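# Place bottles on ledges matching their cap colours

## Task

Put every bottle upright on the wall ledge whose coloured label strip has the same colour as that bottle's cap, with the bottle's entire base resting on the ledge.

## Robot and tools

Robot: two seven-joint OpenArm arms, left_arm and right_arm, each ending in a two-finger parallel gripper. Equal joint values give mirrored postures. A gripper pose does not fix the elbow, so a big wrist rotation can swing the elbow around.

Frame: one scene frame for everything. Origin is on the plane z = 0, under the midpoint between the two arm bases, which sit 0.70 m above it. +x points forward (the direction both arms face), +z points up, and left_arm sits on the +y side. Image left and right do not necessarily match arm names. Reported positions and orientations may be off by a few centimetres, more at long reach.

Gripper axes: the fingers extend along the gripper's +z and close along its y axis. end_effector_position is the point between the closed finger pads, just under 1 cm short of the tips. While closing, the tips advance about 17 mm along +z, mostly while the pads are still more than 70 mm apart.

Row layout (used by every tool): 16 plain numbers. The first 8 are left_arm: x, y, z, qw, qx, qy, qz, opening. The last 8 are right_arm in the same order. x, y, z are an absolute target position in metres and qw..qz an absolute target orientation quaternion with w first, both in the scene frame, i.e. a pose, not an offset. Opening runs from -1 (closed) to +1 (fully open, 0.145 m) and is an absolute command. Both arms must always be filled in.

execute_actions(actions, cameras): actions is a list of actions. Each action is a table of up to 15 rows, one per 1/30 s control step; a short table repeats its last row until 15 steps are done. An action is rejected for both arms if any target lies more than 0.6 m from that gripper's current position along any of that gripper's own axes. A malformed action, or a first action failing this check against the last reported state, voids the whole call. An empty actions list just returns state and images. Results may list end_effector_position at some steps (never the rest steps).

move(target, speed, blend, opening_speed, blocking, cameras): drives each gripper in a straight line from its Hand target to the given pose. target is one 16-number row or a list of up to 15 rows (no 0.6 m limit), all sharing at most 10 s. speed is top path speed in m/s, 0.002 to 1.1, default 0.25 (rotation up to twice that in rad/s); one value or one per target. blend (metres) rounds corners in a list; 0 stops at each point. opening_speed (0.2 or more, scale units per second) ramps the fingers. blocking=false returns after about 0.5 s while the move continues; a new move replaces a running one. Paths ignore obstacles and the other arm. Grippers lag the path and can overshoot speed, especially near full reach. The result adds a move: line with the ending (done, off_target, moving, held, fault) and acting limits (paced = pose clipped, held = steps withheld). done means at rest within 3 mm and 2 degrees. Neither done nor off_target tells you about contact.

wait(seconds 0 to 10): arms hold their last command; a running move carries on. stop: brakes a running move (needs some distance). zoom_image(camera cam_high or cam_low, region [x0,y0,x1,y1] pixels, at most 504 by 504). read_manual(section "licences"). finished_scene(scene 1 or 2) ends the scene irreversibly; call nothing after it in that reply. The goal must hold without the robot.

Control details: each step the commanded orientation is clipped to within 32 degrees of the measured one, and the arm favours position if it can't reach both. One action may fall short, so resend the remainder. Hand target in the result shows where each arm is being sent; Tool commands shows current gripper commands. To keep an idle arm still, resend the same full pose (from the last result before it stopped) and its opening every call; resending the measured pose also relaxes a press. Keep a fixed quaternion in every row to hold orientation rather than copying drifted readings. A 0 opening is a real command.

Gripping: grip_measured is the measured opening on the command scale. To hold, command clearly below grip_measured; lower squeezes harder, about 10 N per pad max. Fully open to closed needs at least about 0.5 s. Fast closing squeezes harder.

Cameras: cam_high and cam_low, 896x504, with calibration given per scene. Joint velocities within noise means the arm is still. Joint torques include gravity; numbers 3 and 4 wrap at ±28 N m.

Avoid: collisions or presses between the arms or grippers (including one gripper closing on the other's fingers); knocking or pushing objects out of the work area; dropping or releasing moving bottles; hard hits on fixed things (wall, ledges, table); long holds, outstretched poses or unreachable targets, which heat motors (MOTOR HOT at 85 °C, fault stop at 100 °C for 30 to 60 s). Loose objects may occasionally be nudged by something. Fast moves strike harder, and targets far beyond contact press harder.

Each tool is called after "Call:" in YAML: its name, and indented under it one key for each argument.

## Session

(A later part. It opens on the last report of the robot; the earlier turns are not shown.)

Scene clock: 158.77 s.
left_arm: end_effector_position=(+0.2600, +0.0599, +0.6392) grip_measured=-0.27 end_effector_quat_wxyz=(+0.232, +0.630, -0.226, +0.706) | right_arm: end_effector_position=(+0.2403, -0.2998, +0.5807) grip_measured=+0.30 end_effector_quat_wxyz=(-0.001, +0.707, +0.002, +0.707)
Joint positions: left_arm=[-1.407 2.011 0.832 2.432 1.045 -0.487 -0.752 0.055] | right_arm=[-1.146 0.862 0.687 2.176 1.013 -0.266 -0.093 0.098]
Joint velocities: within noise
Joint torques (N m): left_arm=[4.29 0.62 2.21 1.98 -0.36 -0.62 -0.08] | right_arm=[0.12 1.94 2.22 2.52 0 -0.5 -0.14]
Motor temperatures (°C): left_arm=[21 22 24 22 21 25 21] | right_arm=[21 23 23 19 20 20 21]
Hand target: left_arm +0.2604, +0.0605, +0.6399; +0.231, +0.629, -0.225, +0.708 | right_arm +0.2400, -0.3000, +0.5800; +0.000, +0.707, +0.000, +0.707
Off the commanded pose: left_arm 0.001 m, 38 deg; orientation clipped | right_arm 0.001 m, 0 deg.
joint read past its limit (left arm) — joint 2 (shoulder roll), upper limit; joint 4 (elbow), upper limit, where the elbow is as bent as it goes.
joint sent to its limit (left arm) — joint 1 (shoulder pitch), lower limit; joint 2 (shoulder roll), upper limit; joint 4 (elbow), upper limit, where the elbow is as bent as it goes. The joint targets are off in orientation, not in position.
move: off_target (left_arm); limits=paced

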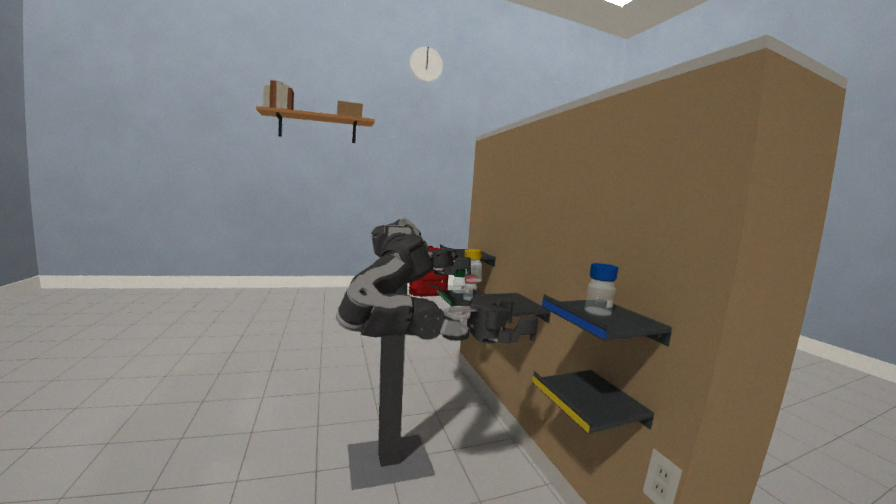

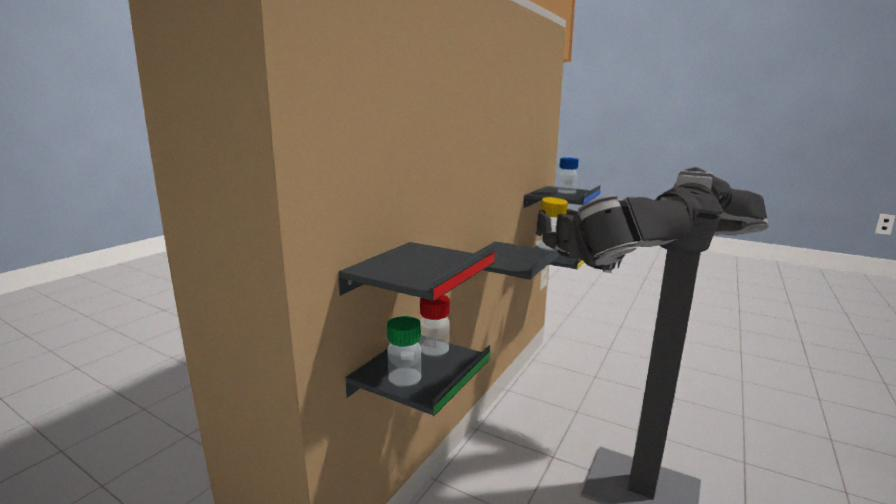

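Call:
move:
  target:
    - [0.30,0.045,0.635,0.182,0.683,-0.182,0.683,-0.6,0.24,-0.30,0.58,0,0.7071,0,0.7071,0.3]
    - [0.36,0.01,0.625,0.123,0.696,-0.123,0.696,-0.6,0.24,-0.30,0.58,0,0.7071,0,0.7071,0.3]
  speed: 0.15

Call:
zoom_image:
  camera: "cam_low"
  region: [440, 170, 640, 310]

Scene clock: 169.90 s.
left_arm: end_effector_position=(+0.3198, +0.0611, +0.6363) grip_measured=-0.27 end_effector_quat_wxyz=(+0.263, +0.709, -0.283, +0.591) | right_arm: end_effector_position=(+0.2403, -0.2998, +0.5807) grip_measured=+0.30 end_effector_quat_wxyz=(-0.001, +0.707, +0.002, +0.707)
Joint positions: left_arm=[-1.407 2.011 1.197 2.129 1.58 -0.073 -0.187 0.055] | right_arm=[-1.146 0.862 0.687 2.176 1.013 -0.266 -0.093 0.098]
Joint velocities: within noise
Joint torques (N m): left_arm=[5.74 0.7 3.89 0.49 0.06 -0.82 0.25] | right_arm=[0.15 1.91 2.22 2.54 0.03 -0.52 -0.13]
Motor temperatures (°C): left_arm=[21 22 24 22 21 25 21] | right_arm=[21 23 23 19 20 20 21]
Hand target: left_arm +0.3196, +0.0604, +0.6380; +0.266, +0.706, -0.282, +0.593 | right_arm +0.2400, -0.3000, +0.5800; +0.000, +0.707, +0.000, +0.707
Off the commanded pose: left_arm 0.066 m, 27 deg | right_arm 0.001 m, 0 deg.
joint read past its limit (left arm) — joint 2 (shoulder roll), upper limit.
joint sent to its limit (left arm) — joint 1 (shoulder pitch), lower limit; joint 2 (shoulder roll), upper limit. The joint targets are off in position and orientation.
move: off_target (left_arm)

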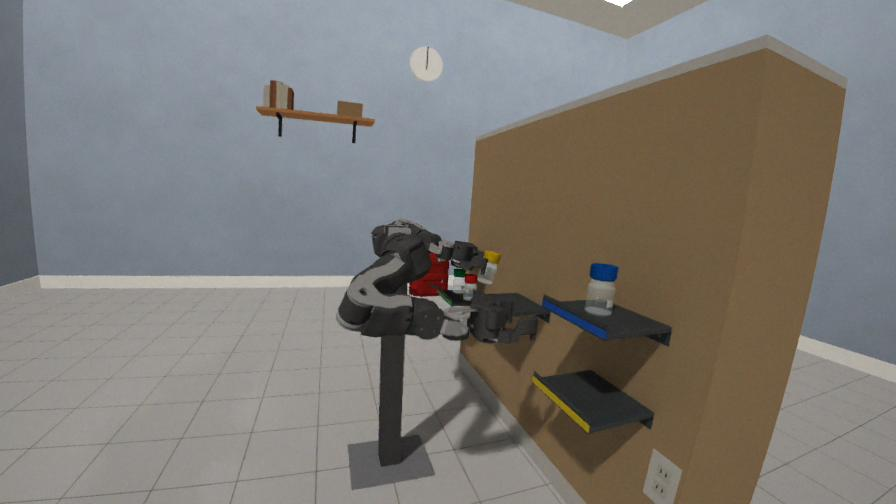

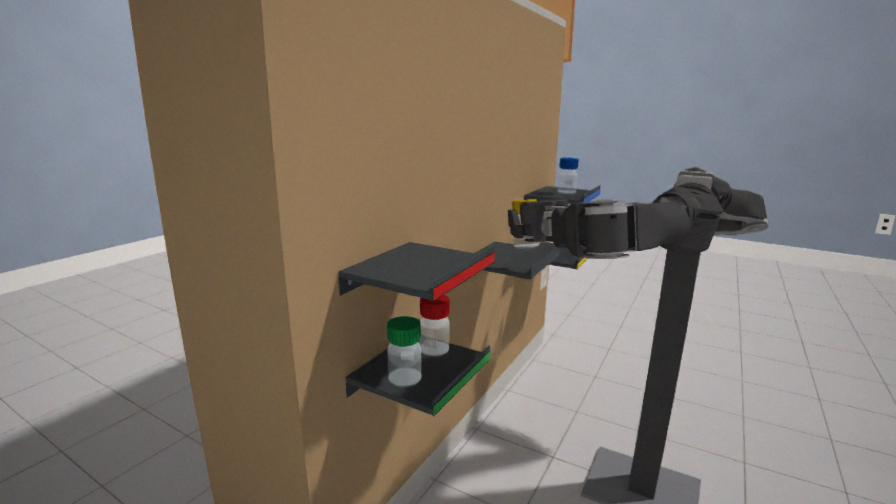

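Scaled by 2.520 from the camera's 896x504 image, which has a finer 1280x720 frame.

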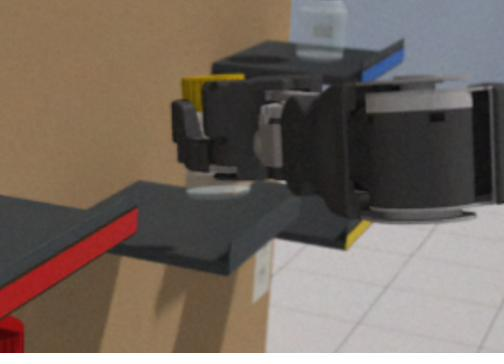

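Call:
move:
  target:
    - [0.24,0.10,0.635,0.182,0.683,-0.182,0.683,-0.6,0.24,-0.30,0.58,0,0.7071,0,0.7071,0.3]
    - [0.24,0.20,0.42,0,0.7071,0,0.7071,-0.6,0.24,-0.30,0.58,0,0.7071,0,0.7071,0.3]
  speed: 0.25
  blend: [0.03,0]

Scene clock: 182.33 s.
left_arm: end_effector_position=(+0.2392, +0.2017, +0.4203) grip_measured=-0.28 end_effector_quat_wxyz=(+0.122, +0.893, -0.123, +0.415) | right_arm: end_effector_position=(+0.2403, -0.2998, +0.5807) grip_measured=+0.30 end_effector_quat_wxyz=(-0.001, +0.707, +0.002, +0.707)
Joint positions: left_arm=[-1.407 2.01 0.217 1.997 1.558 -0.559 -0.338 0.055] | right_arm=[-1.146 0.862 0.687 2.176 1.013 -0.266 -0.093 0.098]
Joint velocities: within noise
Joint torques (N m): left_arm=[4.1 1.17 1.77 1.54 -0.05 -0.66 0.33] | right_arm=[0.12 1.81 2.22 2.48 -0.01 -0.52 -0.17]
Motor temperatures (°C): left_arm=[22 22 25 21 21 25 21] | right_arm=[21 23 23 19 20 20 21]
Hand target: left_arm +0.2398, +0.2006, +0.4210; +0.125, +0.892, -0.123, +0.417 | right_arm +0.2400, -0.3000, +0.5800; +0.000, +0.707, +0.000, +0.707
Off the commanded pose: left_arm 0.002 m, 45 deg; orientation clipped | right_arm 0.001 m, 0 deg.
joint sent to its limit (left arm) — joint 1 (shoulder pitch), lower limit; joint 2 (shoulder roll), upper limit. The joint targets are off in orientation, not in position.
move: off_target (left_arm); limits=paced

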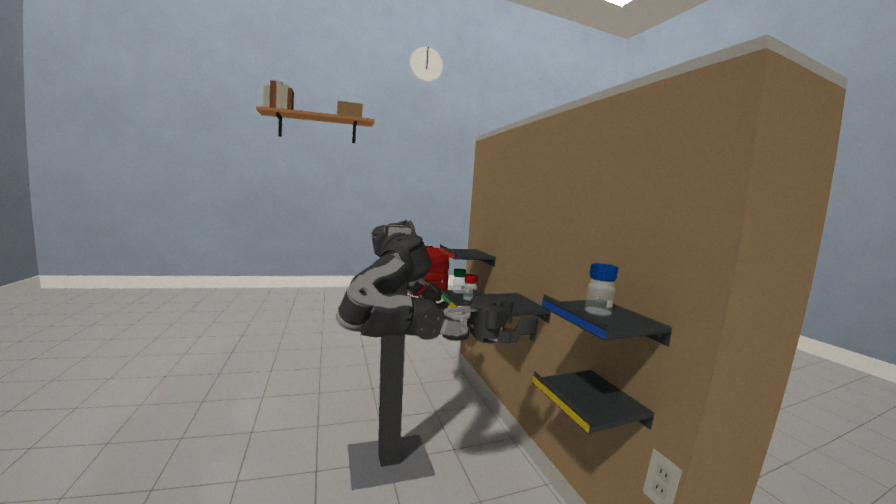

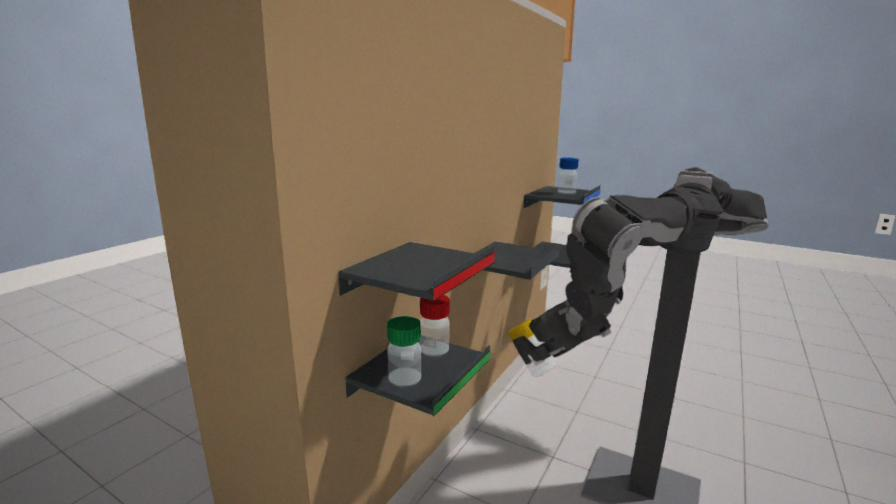

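Call:
move:
  target:
    - [0.16,0.19,0.15,0,1,0,0,-0.6,0.24,-0.30,0.58,0,0.7071,0,0.7071,0.3]
  speed: 0.3

Scene clock: 202.70 s.
left_arm: end_effector_position=(+0.1330, +0.2488, +0.3523) grip_measured=-0.28 end_effector_quat_wxyz=(+0.104, +0.970, -0.194, +0.102) | right_arm: end_effector_position=(+0.2403, -0.2998, +0.5807) grip_measured=+0.30 end_effector_quat_wxyz=(-0.001, +0.707, +0.002, +0.707)
Joint positions: left_arm=[-1.407 1.944 0.107 1.887 1.585 0.015 -0.089 0.055] | right_arm=[-1.146 0.862 0.687 2.176 1.013 -0.266 -0.093 0.098]
Joint velocities: within noise
Joint torques (N m): left_arm=[3.23 0.8 0.32 1.2 0.13 -0.17 0.39] | right_arm=[0.07 1.83 2.28 2.54 0.03 -0.52 -0.14]
Motor temperatures (°C): left_arm=[22 22 24 21 21 25 21] | right_arm=[21 23 23 20 20 20 21]
Hand target: left_arm +0.1311, +0.2490, +0.3517; +0.107, +0.970, -0.193, +0.099 | right_arm +0.2400, -0.3000, +0.5800; +0.000, +0.707, +0.000, +0.707
Off the commanded pose: left_arm 0.212 m, 28 deg | right_arm 0.001 m, 0 deg.
joint sent to its limit (left arm) — joint 1 (shoulder pitch), lower limit; joint 5 (forearm roll), upper limit. The joint targets are off in position and orientation.
move: off_target (left_arm)

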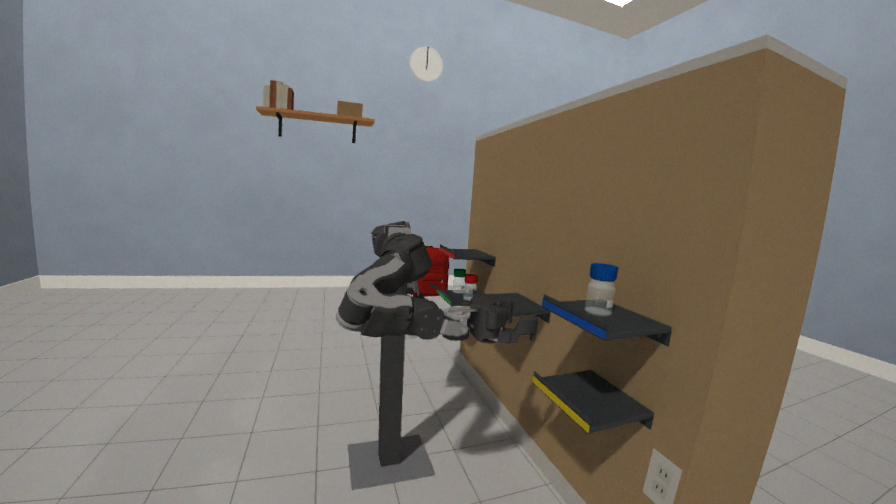

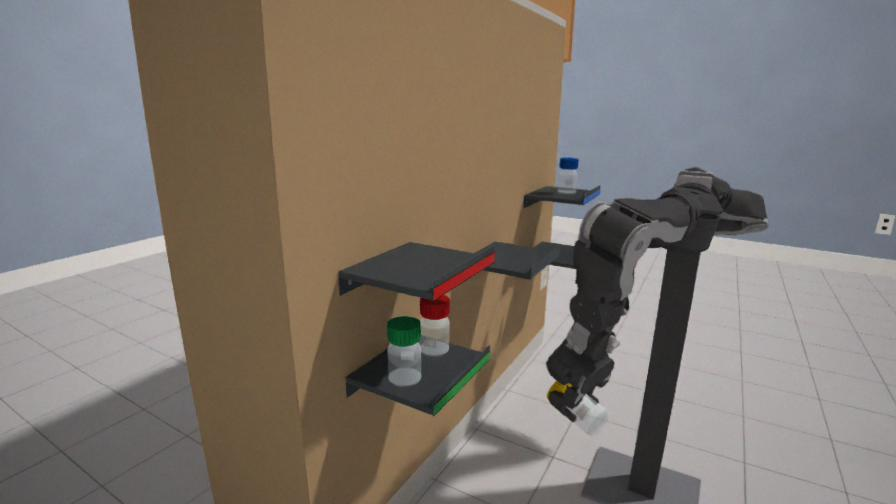

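Call:
move:
  target:
    - [0.13,0.50,0.33,-0.399,0.917,0,0,-0.6,0.24,-0.30,0.58,0,0.7071,0,0.7071,0.3]
  speed: 0.25

Scene clock: 219.43 s.
left_arm: end_effector_position=(+0.1253, +0.4904, +0.3571) grip_measured=-0.28 end_effector_quat_wxyz=(-0.222, +0.970, -0.071, +0.076) | right_arm: end_effector_position=(+0.2403, -0.2998, +0.5807) grip_measured=+0.30 end_effector_quat_wxyz=(-0.001, +0.707, +0.002, +0.707)
Joint positions: left_arm=[-1.408 1.779 0.037 1.31 1.585 0.088 -0.172 0.055] | right_arm=[-1.146 0.862 0.687 2.176 1.013 -0.266 -0.093 0.098]
Joint velocities: within noise
Joint torques (N m): left_arm=[2.44 1.44 0.01 -1.39 0.13 -0.22 -0.03] | right_arm=[0.17 1.94 2.25 2.51 0 -0.5 -0.13]
Motor temperatures (°C): left_arm=[21 21 23 21 21 24 21] | right_arm=[21 23 23 20 20 20 21]
Hand target: left_arm +0.1237, +0.4905, +0.3566; -0.221, +0.970, -0.070, +0.075 | right_arm +0.2400, -0.3000, +0.5800; +0.000, +0.707, +0.000, +0.707
Off the commanded pose: left_arm 0.029 m, 24 deg | right_arm 0.001 m, 0 deg.
joint sent to its limit (left arm) — joint 1 (shoulder pitch), lower limit; joint 5 (forearm roll), upper limit. The joint targets are off in position and orientation.
move: off_target (left_arm)

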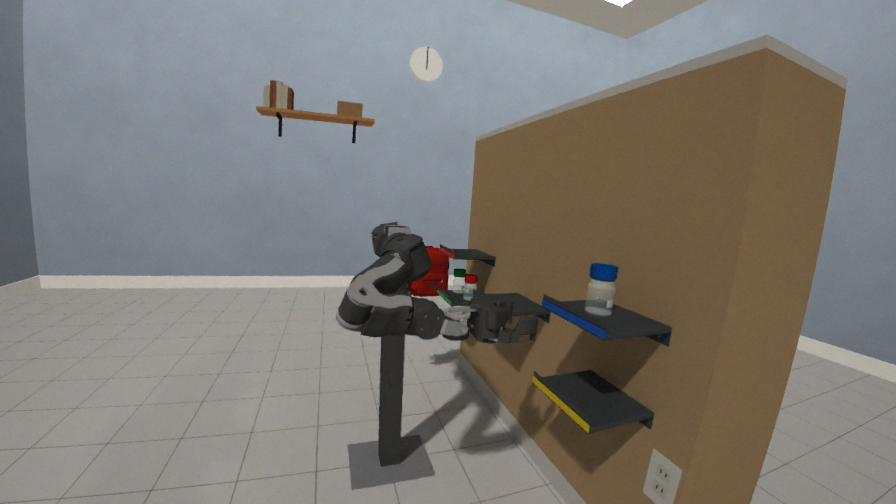

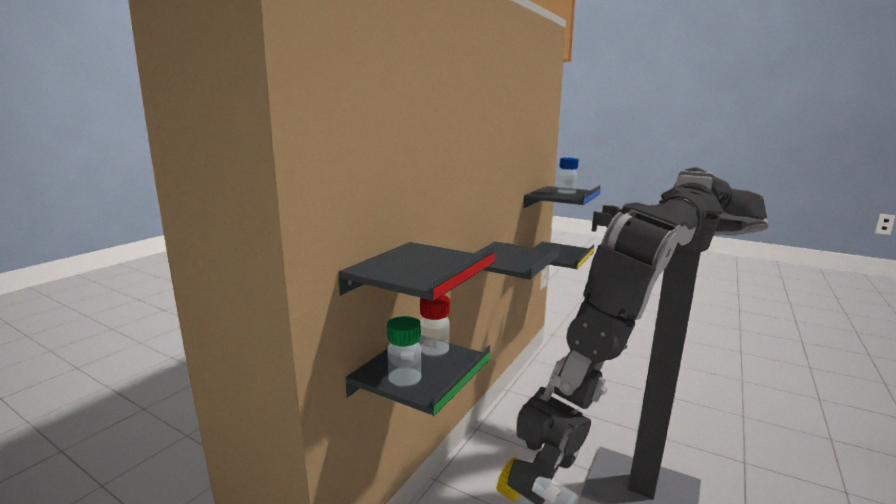

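Call:
move:
  target:
    - [0.25,0.565,0.385,-0.449,0.866,-0.099,0.19,-0.6,0.24,-0.30,0.58,0,0.7071,0,0.7071,0.3]
  speed: 0.25

Scene clock: 246.33 s.
left_arm: end_effector_position=(+0.2343, +0.5417, +0.4187) grip_measured=-0.28 end_effector_quat_wxyz=(-0.341, +0.913, -0.150, +0.168) | right_arm: end_effector_position=(+0.2403, -0.2998, +0.5807) grip_measured=+0.30 end_effector_quat_wxyz=(-0.001, +0.707, +0.002, +0.707)
Joint positions: left_arm=[-1.407 1.985 0.053 1.059 1.585 0.005 -0.182 0.055] | right_arm=[-1.146 0.862 0.687 2.176 1.013 -0.266 -0.093 0.098]
Joint velocities: within noise
Joint torques (N m): left_arm=[4.73 1.73 -0.02 -3.23 0.13 -0.21 -0.21] | right_arm=[0.09 1.96 2.17 2.56 0 -0.51 -0.14]
Motor temperatures (°C): left_arm=[21 21 23 21 21 24 21] | right_arm=[20 23 23 20 20 20 21]
Hand target: left_arm +0.2332, +0.5428, +0.4186; -0.342, +0.913, -0.149, +0.166 | right_arm +0.2400, -0.3000, +0.5800; +0.000, +0.707, +0.000, +0.707
Off the commanded pose: left_arm 0.044 m, 15 deg | right_arm 0.001 m, 0 deg.
joint sent to its limit (left arm) — joint 1 (shoulder pitch), lower limit; joint 5 (forearm roll), upper limit. The joint targets are off in position and orientation.
move: off_target (left_arm)

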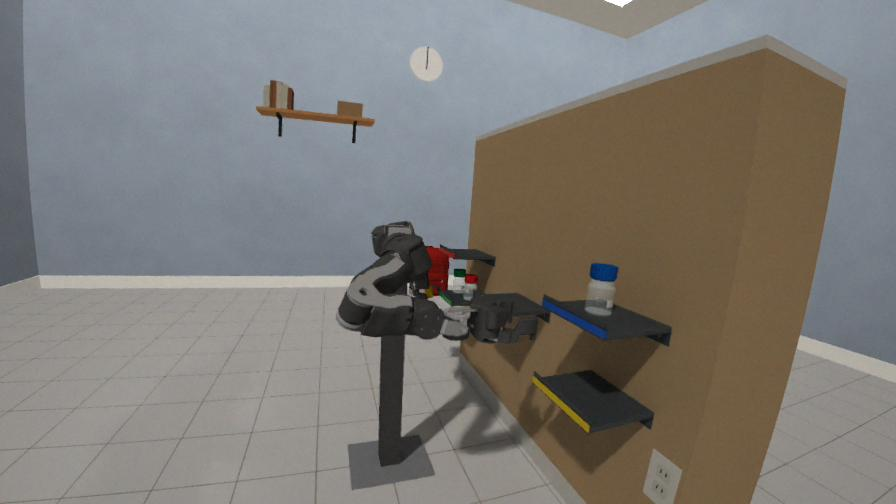

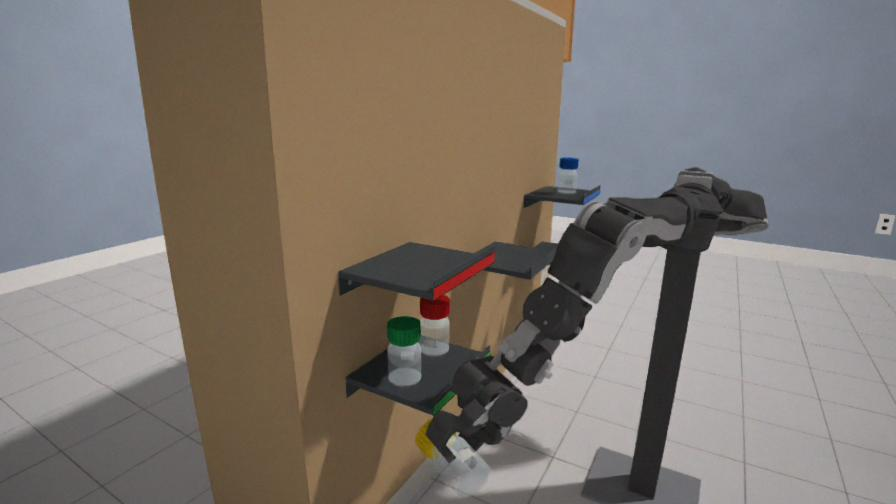

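Call:
move:
  target:
    - [0.20,0.48,0.56,-0.3,0.8,0.1,0.51,-0.6,0.24,-0.30,0.58,0,0.7071,0,0.7071,0.3]
    - [0.235,0.36,0.71,0,0.7071,0,0.7071,-0.6,0.24,-0.30,0.58,0,0.7071,0,0.7071,0.3]
    - [0.23,0.37,0.60,-0.06,0.704,0.06,0.704,-0.6,0.24,-0.30,0.58,0,0.7071,0,0.7071,0.3]
  speed: 0.3
  blend: [0.03,0,0]

Scene clock: 284.97 s.
left_arm: end_effector_position=(+0.2309, +0.3700, +0.5989) grip_measured=-0.28 end_effector_quat_wxyz=(-0.143, +0.715, +0.090, +0.678) | right_arm: end_effector_position=(+0.2403, -0.2998, +0.5807) grip_measured=+0.30 end_effector_quat_wxyz=(-0.001, +0.707, +0.002, +0.707)
Joint positions: left_arm=[0.688 2.011 -1.563 2.179 1.311 -0.779 -0.639 0.055] | right_arm=[-1.146 0.862 0.687 2.176 1.013 -0.266 -0.093 0.098]
Joint velocities: within noise
Joint torques (N m): left_arm=[2.02 5.13 1.18 0.55 -0.12 -0.85 0.17] | right_arm=[0.07 2.02 2.17 2.55 -0.01 -0.5 -0.17]
Motor temperatures (°C): left_arm=[22 22 22 22 21 24 21] | right_arm=[20 23 23 20 20 20 21]
Hand target: left_arm +0.2310, +0.3697, +0.5997; -0.141, +0.713, +0.090, +0.681 | right_arm +0.2400, -0.3000, +0.5800; +0.000, +0.707, +0.000, +0.707
Off the commanded pose: left_arm 0.001 m, 11 deg | right_arm 0.001 m, 0 deg.
joint read past its limit (left arm) — joint 2 (shoulder roll), upper limit.
joint sent to its limit (left arm) — joint 2 (shoulder roll), upper limit; joint 3 (upper arm roll), lower limit; joint 6 (wrist pitch), lower limit. The joint targets are off in orientation, not in position.
move: off_target (left_arm); limits=paced

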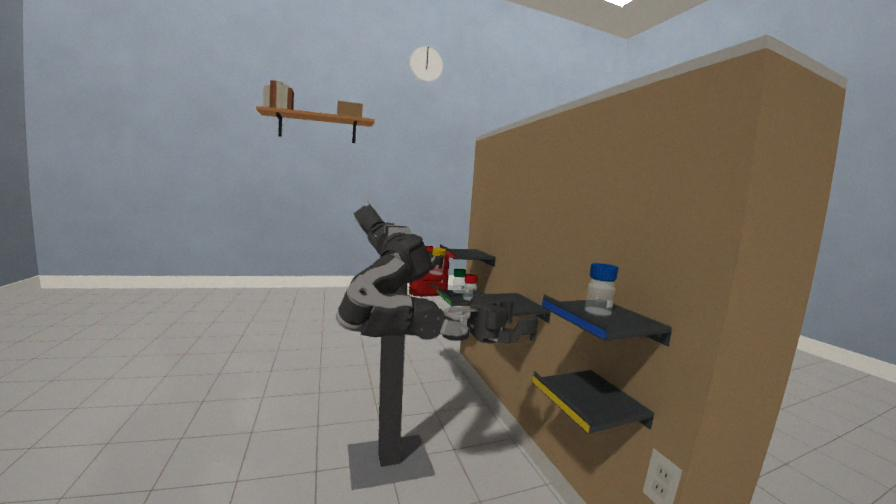

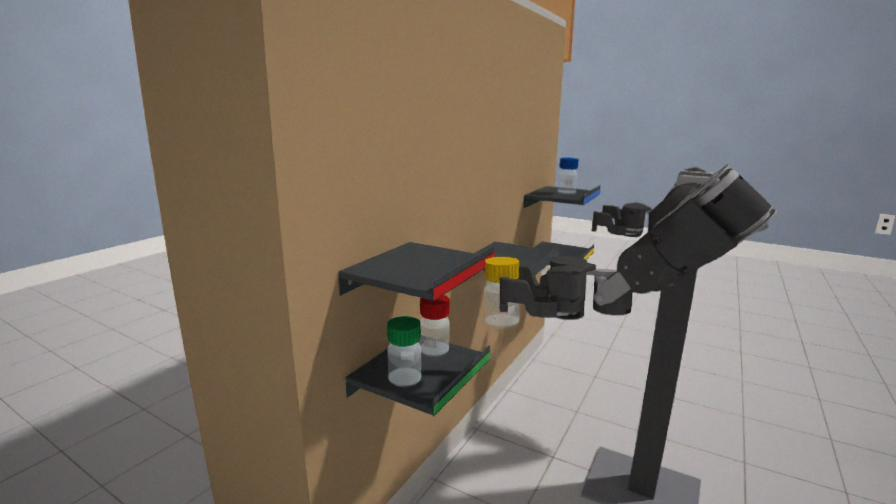

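Call:
move:
  target:
    - [0.25,0.22,0.50,0,0.7071,0,0.7071,-0.6,0.24,-0.30,0.58,0,0.7071,0,0.7071,0.3]
    - [0.36,0.205,0.40,0,0.7933,0,0.6088,-0.6,0.24,-0.30,0.58,0,0.7071,0,0.7071,0.3]
  speed: 0.25
  blend: [0.02,0]

Scene clock: 296.53 s.
left_arm: end_effector_position=(+0.3590, +0.2047, +0.3987) grip_measured=-0.28 end_effector_quat_wxyz=(-0.001, +0.795, +0.001, +0.606) | right_arm: end_effector_position=(+0.2403, -0.2998, +0.5807) grip_measured=+0.30 end_effector_quat_wxyz=(-0.001, +0.707, +0.002, +0.707)
Joint positions: left_arm=[0.665 0.863 -1.562 1.432 1.192 -0.519 -0.672 0.055] | right_arm=[-1.146 0.862 0.687 2.176 1.013 -0.266 -0.093 0.098]
Joint velocities: within noise
Joint torques (N m): left_arm=[6.98 3.23 2.29 1.94 -0.24 -0.65 0.25] | right_arm=[0.07 1.94 2.25 2.5 -0.02 -0.5 -0.14]
Motor temperatures (°C): left_arm=[21 22 22 22 21 25 21] | right_arm=[20 23 23 20 20 21 21]
Hand target: left_arm +0.3600, +0.2050, +0.4000; +0.000, +0.793, +0.000, +0.609 | right_arm +0.2400, -0.3000, +0.5800; +0.000, +0.707, +0.000, +0.707
Off the commanded pose: left_arm 0.002 m, 0 deg | right_arm 0.001 m, 0 deg.
move: done

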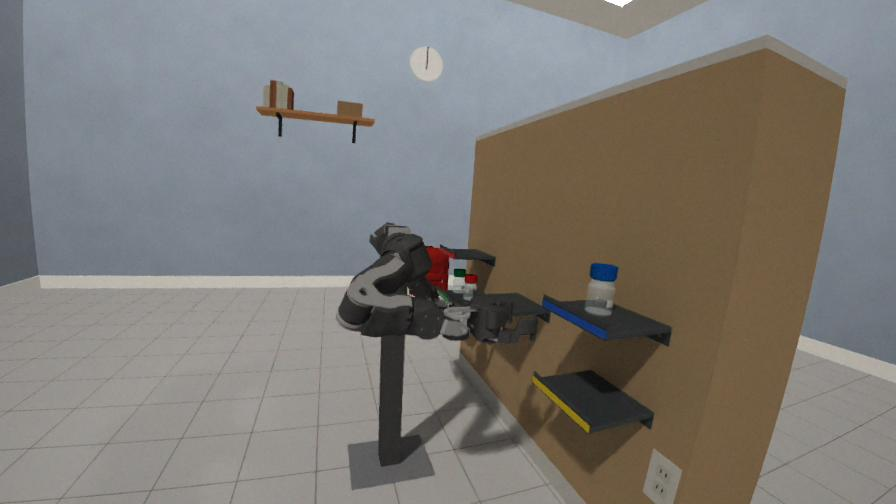

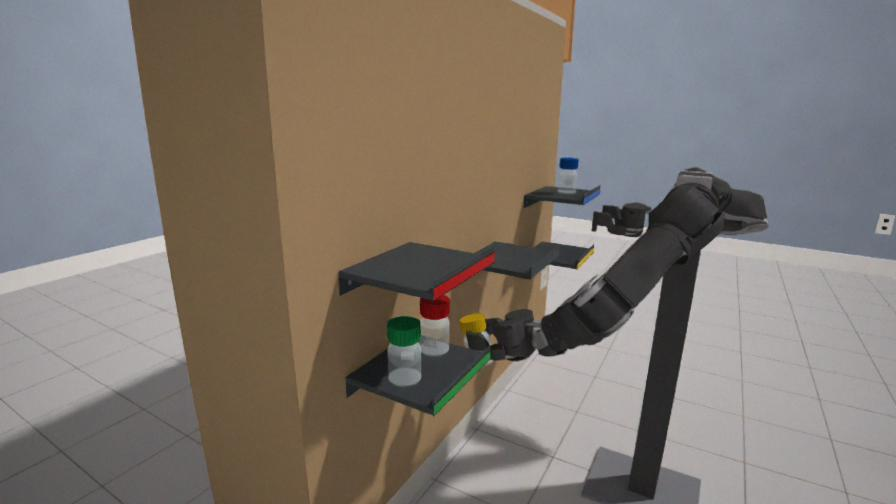

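Call:
move:
  target:
    - [0.24,0.17,0.46,0,0.7071,0,0.7071,-0.6,0.24,-0.30,0.58,0,0.7071,0,0.7071,0.3]
    - [0.25,0.07,0.635,0,0.7071,0,0.7071,-0.6,0.24,-0.30,0.58,0,0.7071,0,0.7071,0.3]
    - [0.36,0.02,0.625,0,0.7071,0,0.7071,-0.6,0.24,-0.30,0.58,0,0.7071,0,0.7071,0.3]
  speed: 0.25
  blend: [0.03,0,0]

Call:
zoom_image:
  camera: "cam_low"
  region: [440, 170, 640, 310]

Scene clock: 308.83 s.
left_arm: end_effector_position=(+0.3601, +0.0209, +0.6240) grip_measured=-0.28 end_effector_quat_wxyz=(-0.002, +0.709, +0.001, +0.705) | right_arm: end_effector_position=(+0.2403, -0.2998, +0.5807) grip_measured=+0.30 end_effector_quat_wxyz=(-0.001, +0.707, +0.002, +0.707)
Joint positions: left_arm=[0.731 0.261 -1.061 1.931 0.837 0.416 -1.297 0.055] | right_arm=[-1.146 0.862 0.687 2.176 1.013 -0.266 -0.093 0.098]
Joint velocities: within noise
Joint torques (N m): left_arm=[7.77 -1.07 1.57 3.49 -0.52 -0.4 0.22] | right_arm=[0.15 1.94 2.29 2.48 0.01 -0.49 -0.13]
Motor temperatures (°C): left_arm=[23 22 23 22 21 25 21] | right_arm=[20 23 23 20 20 21 21]
Hand target: left_arm +0.3600, +0.0200, +0.6251; +0.000, +0.707, +0.000, +0.707 | right_arm +0.2400, -0.3000, +0.5800; +0.000, +0.707, +0.000, +0.707
Off the commanded pose: left_arm 0.001 m, 0 deg | right_arm 0.001 m, 0 deg.
move: done

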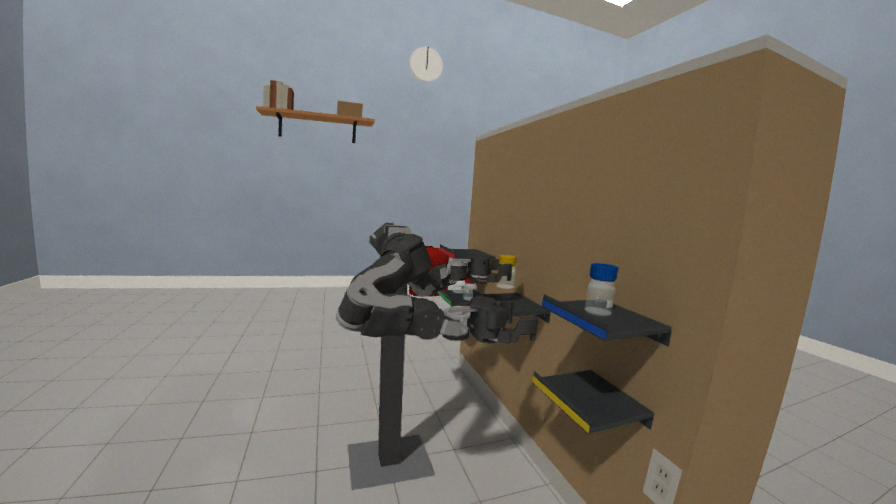

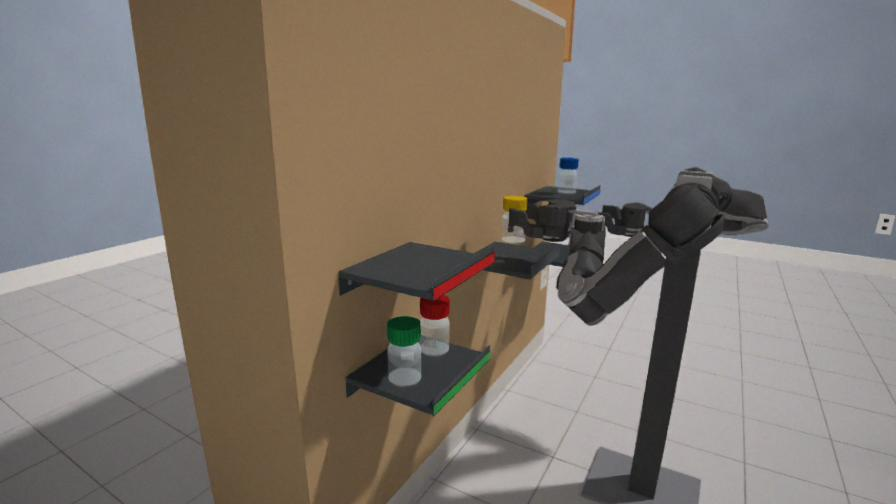

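Scaled by 2.520 from the camera's 896x504 image, which has a finer 1280x720 frame.

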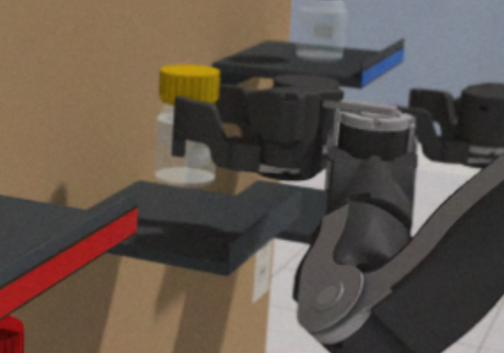

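Call:
move:
  target:
    - [0.36,-0.02,0.605,0,0.7071,0,0.7071,-0.6,0.24,-0.30,0.58,0,0.7071,0,0.7071,0.3]
    - [0.36,-0.02,0.58,0,0.7071,0,0.7071,-0.6,0.24,-0.30,0.58,0,0.7071,0,0.7071,0.3]
  speed: [0.15,0.04]

Call:
zoom_image:
  camera: "cam_low"
  region: [440, 170, 640, 310]

Scene clock: 319.73 s.
left_arm: end_effector_position=(+0.3597, -0.0201, +0.5810) grip_measured=-0.28 end_effector_quat_wxyz=(+0.001, +0.708, +0.001, +0.706) | right_arm: end_effector_position=(+0.2403, -0.2998, +0.5807) grip_measured=+0.30 end_effector_quat_wxyz=(-0.001, +0.707, +0.002, +0.707)
Joint positions: left_arm=[0.704 0.131 -1.212 1.709 0.725 0.237 -1.307 0.055] | right_arm=[-1.146 0.862 0.687 2.176 1.013 -0.266 -0.093 0.098]
Joint velocities: within noise
Joint torques (N m): left_arm=[7.16 -1.54 1.32 3.21 -0.55 -0.4 0.18] | right_arm=[-0.01 2.04 2.28 2.54 -0.01 -0.51 -0.16]
Motor temperatures (°C): left_arm=[24 22 23 22 22 24 21] | right_arm=[20 23 23 20 20 21 21]
Hand target: left_arm +0.3600, -0.0200, +0.5800; +0.000, +0.707, +0.000, +0.707 | right_arm +0.2400, -0.3000, +0.5800; +0.000, +0.707, +0.000, +0.707
Off the commanded pose: left_arm 0.001 m, 0 deg | right_arm 0.001 m, 0 deg.
move: done

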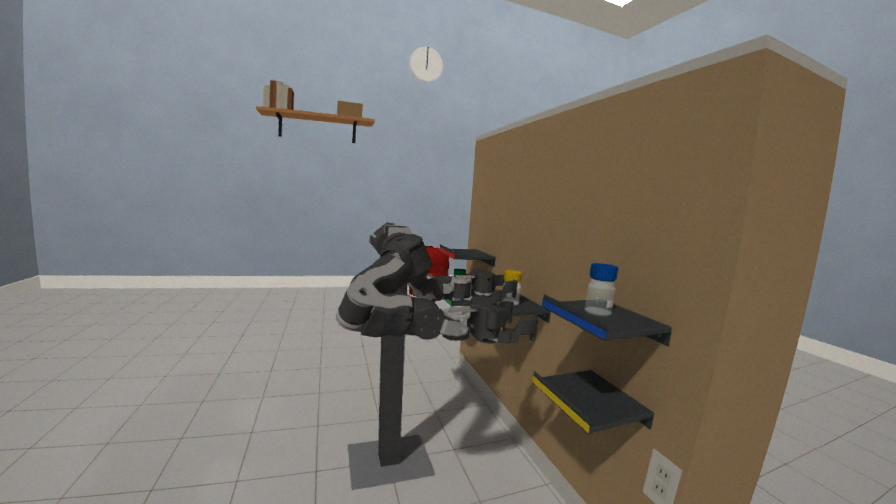

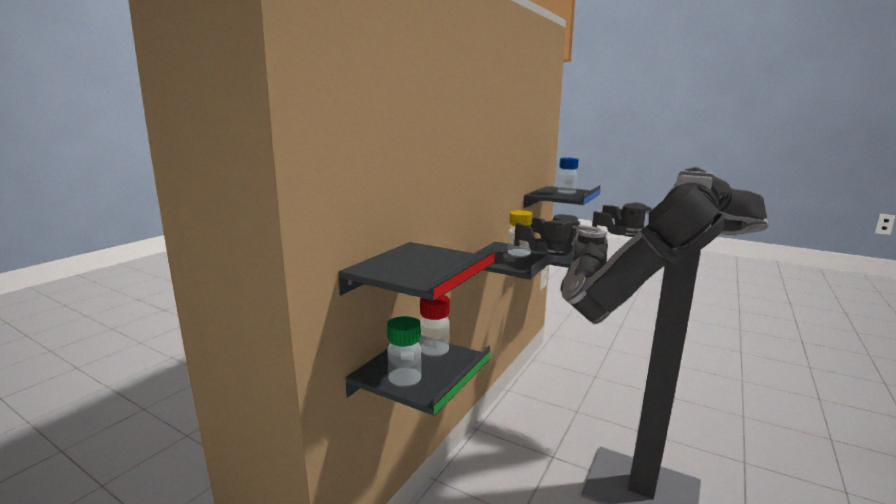

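Scaled by 2.520 from the camera's 896x504 image, which has a finer 1280x720 frame.

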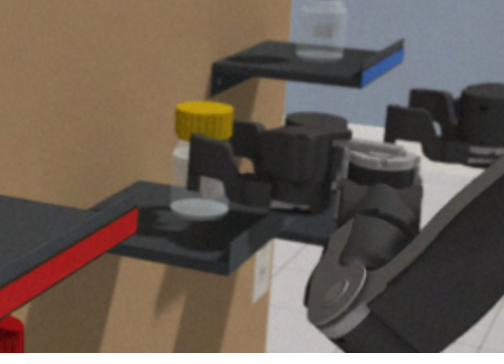

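Call:
move:
  target:
    - [0.36,-0.02,0.57,0,0.7071,0,0.7071,-0.6,0.24,-0.30,0.58,0,0.7071,0,0.7071,0.3]
  speed: 0.03

Call:
zoom_image:
  camera: "cam_low"
  region: [440, 170, 640, 310]

Scene clock: 325.40 s.
left_arm: end_effector_position=(+0.3597, -0.0203, +0.5798) grip_measured=-0.28 end_effector_quat_wxyz=(+0.002, +0.695, +0.003, +0.719) | right_arm: end_effector_position=(+0.2403, -0.2998, +0.5807) grip_measured=+0.30 end_effector_quat_wxyz=(-0.001, +0.707, +0.002, +0.707)
Joint positions: left_arm=[0.69 0.132 -1.219 1.69 0.674 0.199 -1.289 0.055] | right_arm=[-1.146 0.862 0.687 2.176 1.013 -0.266 -0.093 0.098]
Joint velocities: within noise
Joint torques (N m): left_arm=[4.58 -1.46 1.72 2.11 0.18 -0.15 0.23] | right_arm=[0.04 1.86 2.24 2.44 0.01 -0.48 -0.12]
Motor temperatures (°C): left_arm=[24 22 23 22 22 24 21] | right_arm=[20 23 23 20 20 21 21]
Hand target: left_arm +0.3598, -0.0199, +0.5701; +0.000, +0.707, +0.000, +0.707 | right_arm +0.2400, -0.3000, +0.5800; +0.000, +0.707, +0.000, +0.707
Off the commanded pose: left_arm 0.010 m, 2 deg | right_arm 0.001 m, 0 deg.
move: off_target (left_arm)

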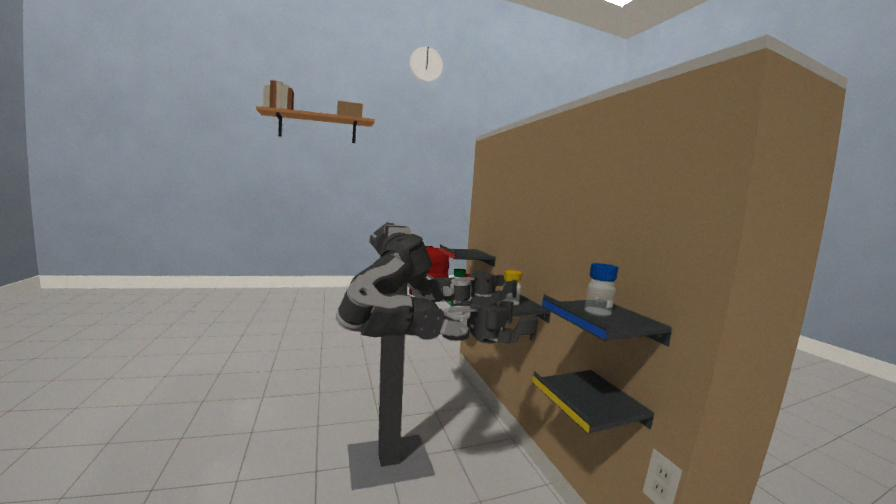

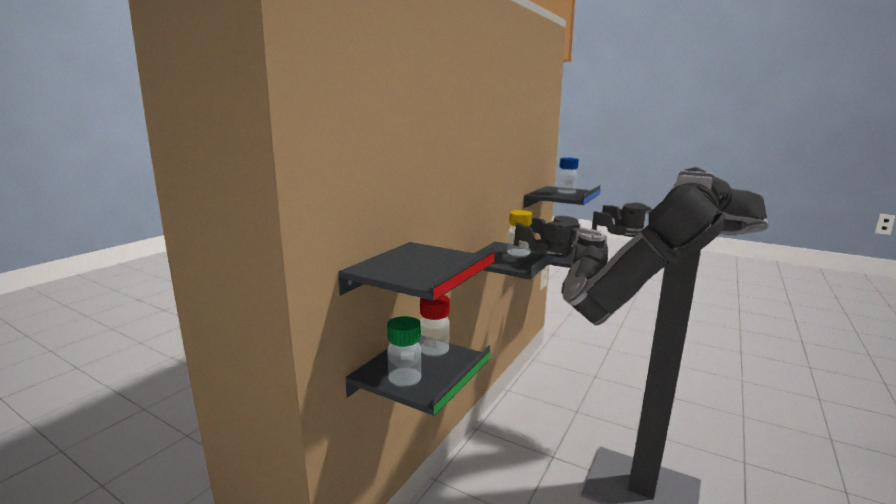

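Scaled by 2.520 from the camera's 896x504 image, which has a finer 1280x720 frame.

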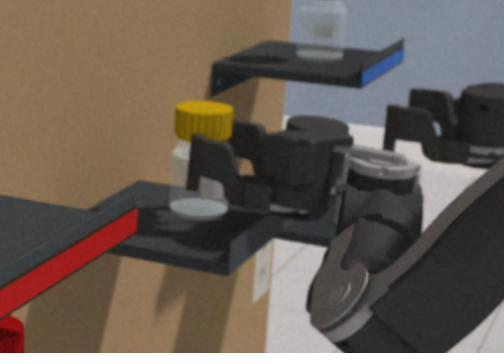

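Call:
move:
  target:
    - [0.36,-0.02,0.577,0,0.7071,0,0.7071,-0.6,0.24,-0.30,0.58,0,0.7071,0,0.7071,0.3]
    - [0.36,-0.02,0.579,0,0.7071,0,0.7071,0.03,0.24,-0.30,0.58,0,0.7071,0,0.7071,0.3]
    - [0.25,0.0,0.60,0,0.7071,0,0.7071,0.03,0.24,-0.30,0.58,0,0.7071,0,0.7071,0.3]
    - [0.24,0.18,0.46,0,0.7071,0,0.7071,0.3,0.25,-0.14,0.60,-0.123,0.696,0.123,0.696,0.3]
    - [0.25,0.325,0.492,0,0.7071,0,0.7071,0.3,0.28,-0.06,0.59,-0.123,0.696,0.123,0.696,0.3]
  speed: [0.1,0.1,0.15,0.25,0.2]
  opening_speed: 1.0

Call:
zoom_image:
  camera: "cam_high"
  region: [420, 240, 600, 360]

Call:
zoom_image:
  camera: "cam_low"
  region: [350, 180, 600, 400]

Scene clock: 343.20 s.
left_arm: end_effector_position=(+0.2512, +0.3248, +0.4940) grip_measured=+0.30 end_effector_quat_wxyz=(-0.001, +0.705, -0.001, +0.709) | right_arm: end_effector_position=(+0.2794, -0.0592, +0.5917) grip_measured=+0.30 end_effector_quat_wxyz=(-0.127, +0.694, +0.124, +0.698)
Joint positions: left_arm=[-0.878 1.199 0.019 1.747 1.032 -0.788 -0.225 0.098] | right_arm=[0.053 0.629 -0.675 2.346 0.548 0.331 -0.604 0.098]
Joint velocities: within noise
Joint torques (N m): left_arm=[1.17 3.65 1.62 1.66 0.09 -0.64 0.23] | right_arm=[2.18 1.12 1.48 3.04 -0.27 -0.24 -0.14]
Motor temperatures (°C): left_arm=[23 22 23 22 22 24 21] | right_arm=[20 23 22 20 20 21 21]
Hand target: left_arm +0.2500, +0.3250, +0.4920; +0.000, +0.707, +0.000, +0.707 | right_arm +0.2799, -0.0600, +0.5900; -0.123, +0.696, +0.123, +0.696
Off the commanded pose: left_arm 0.002 m, 0 deg | right_arm 0.002 m, 1 deg.
joint read past its limit (left arm) — joint 6 (wrist pitch), lower limit.
joint sent to its limit (left arm) — joint 6 (wrist pitch), lower limit. The joint targets still meet the commanded pose.
move: done

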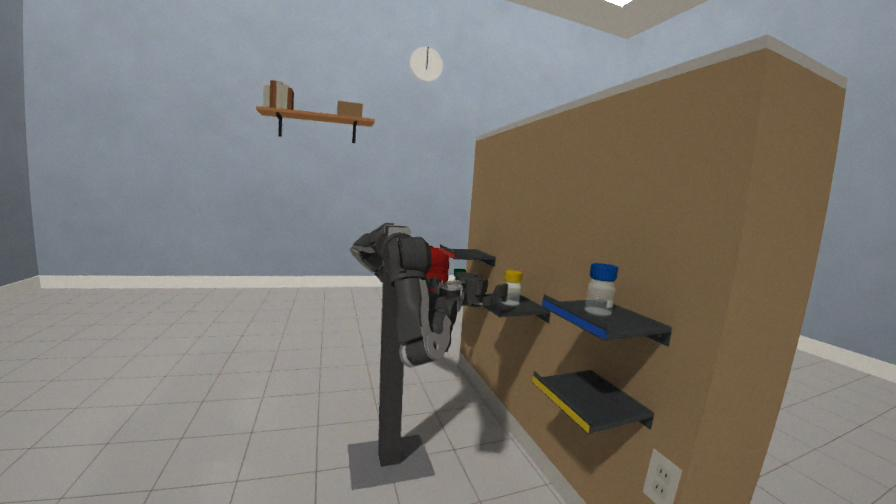

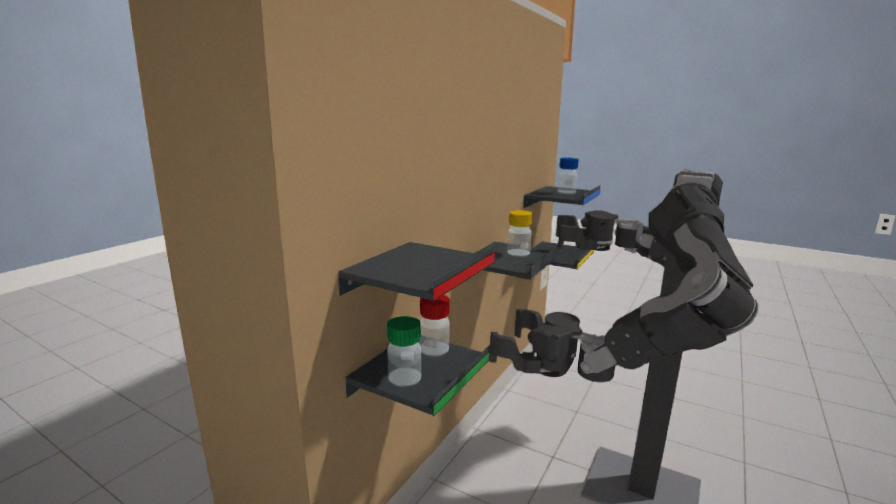

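Scaled by 2.800 from the camera's 896x504 image, which has a finer 1280x720 frame.

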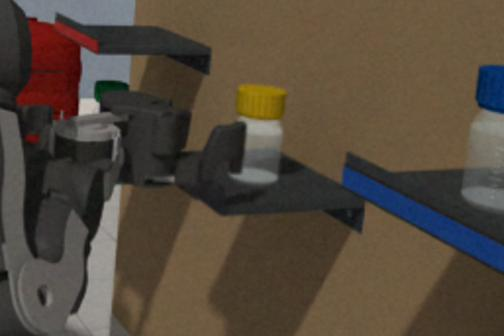

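Scaled by 2.016 from the camera's 896x504 image, which has a finer 1280x720 frame.

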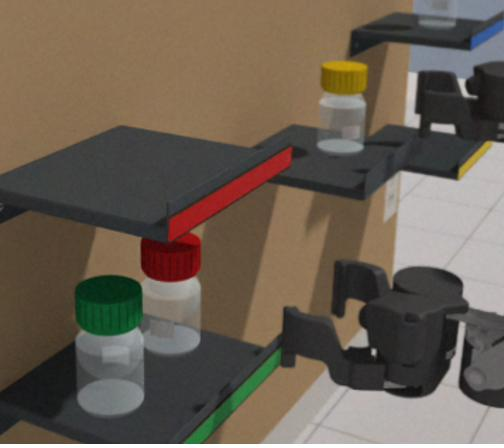

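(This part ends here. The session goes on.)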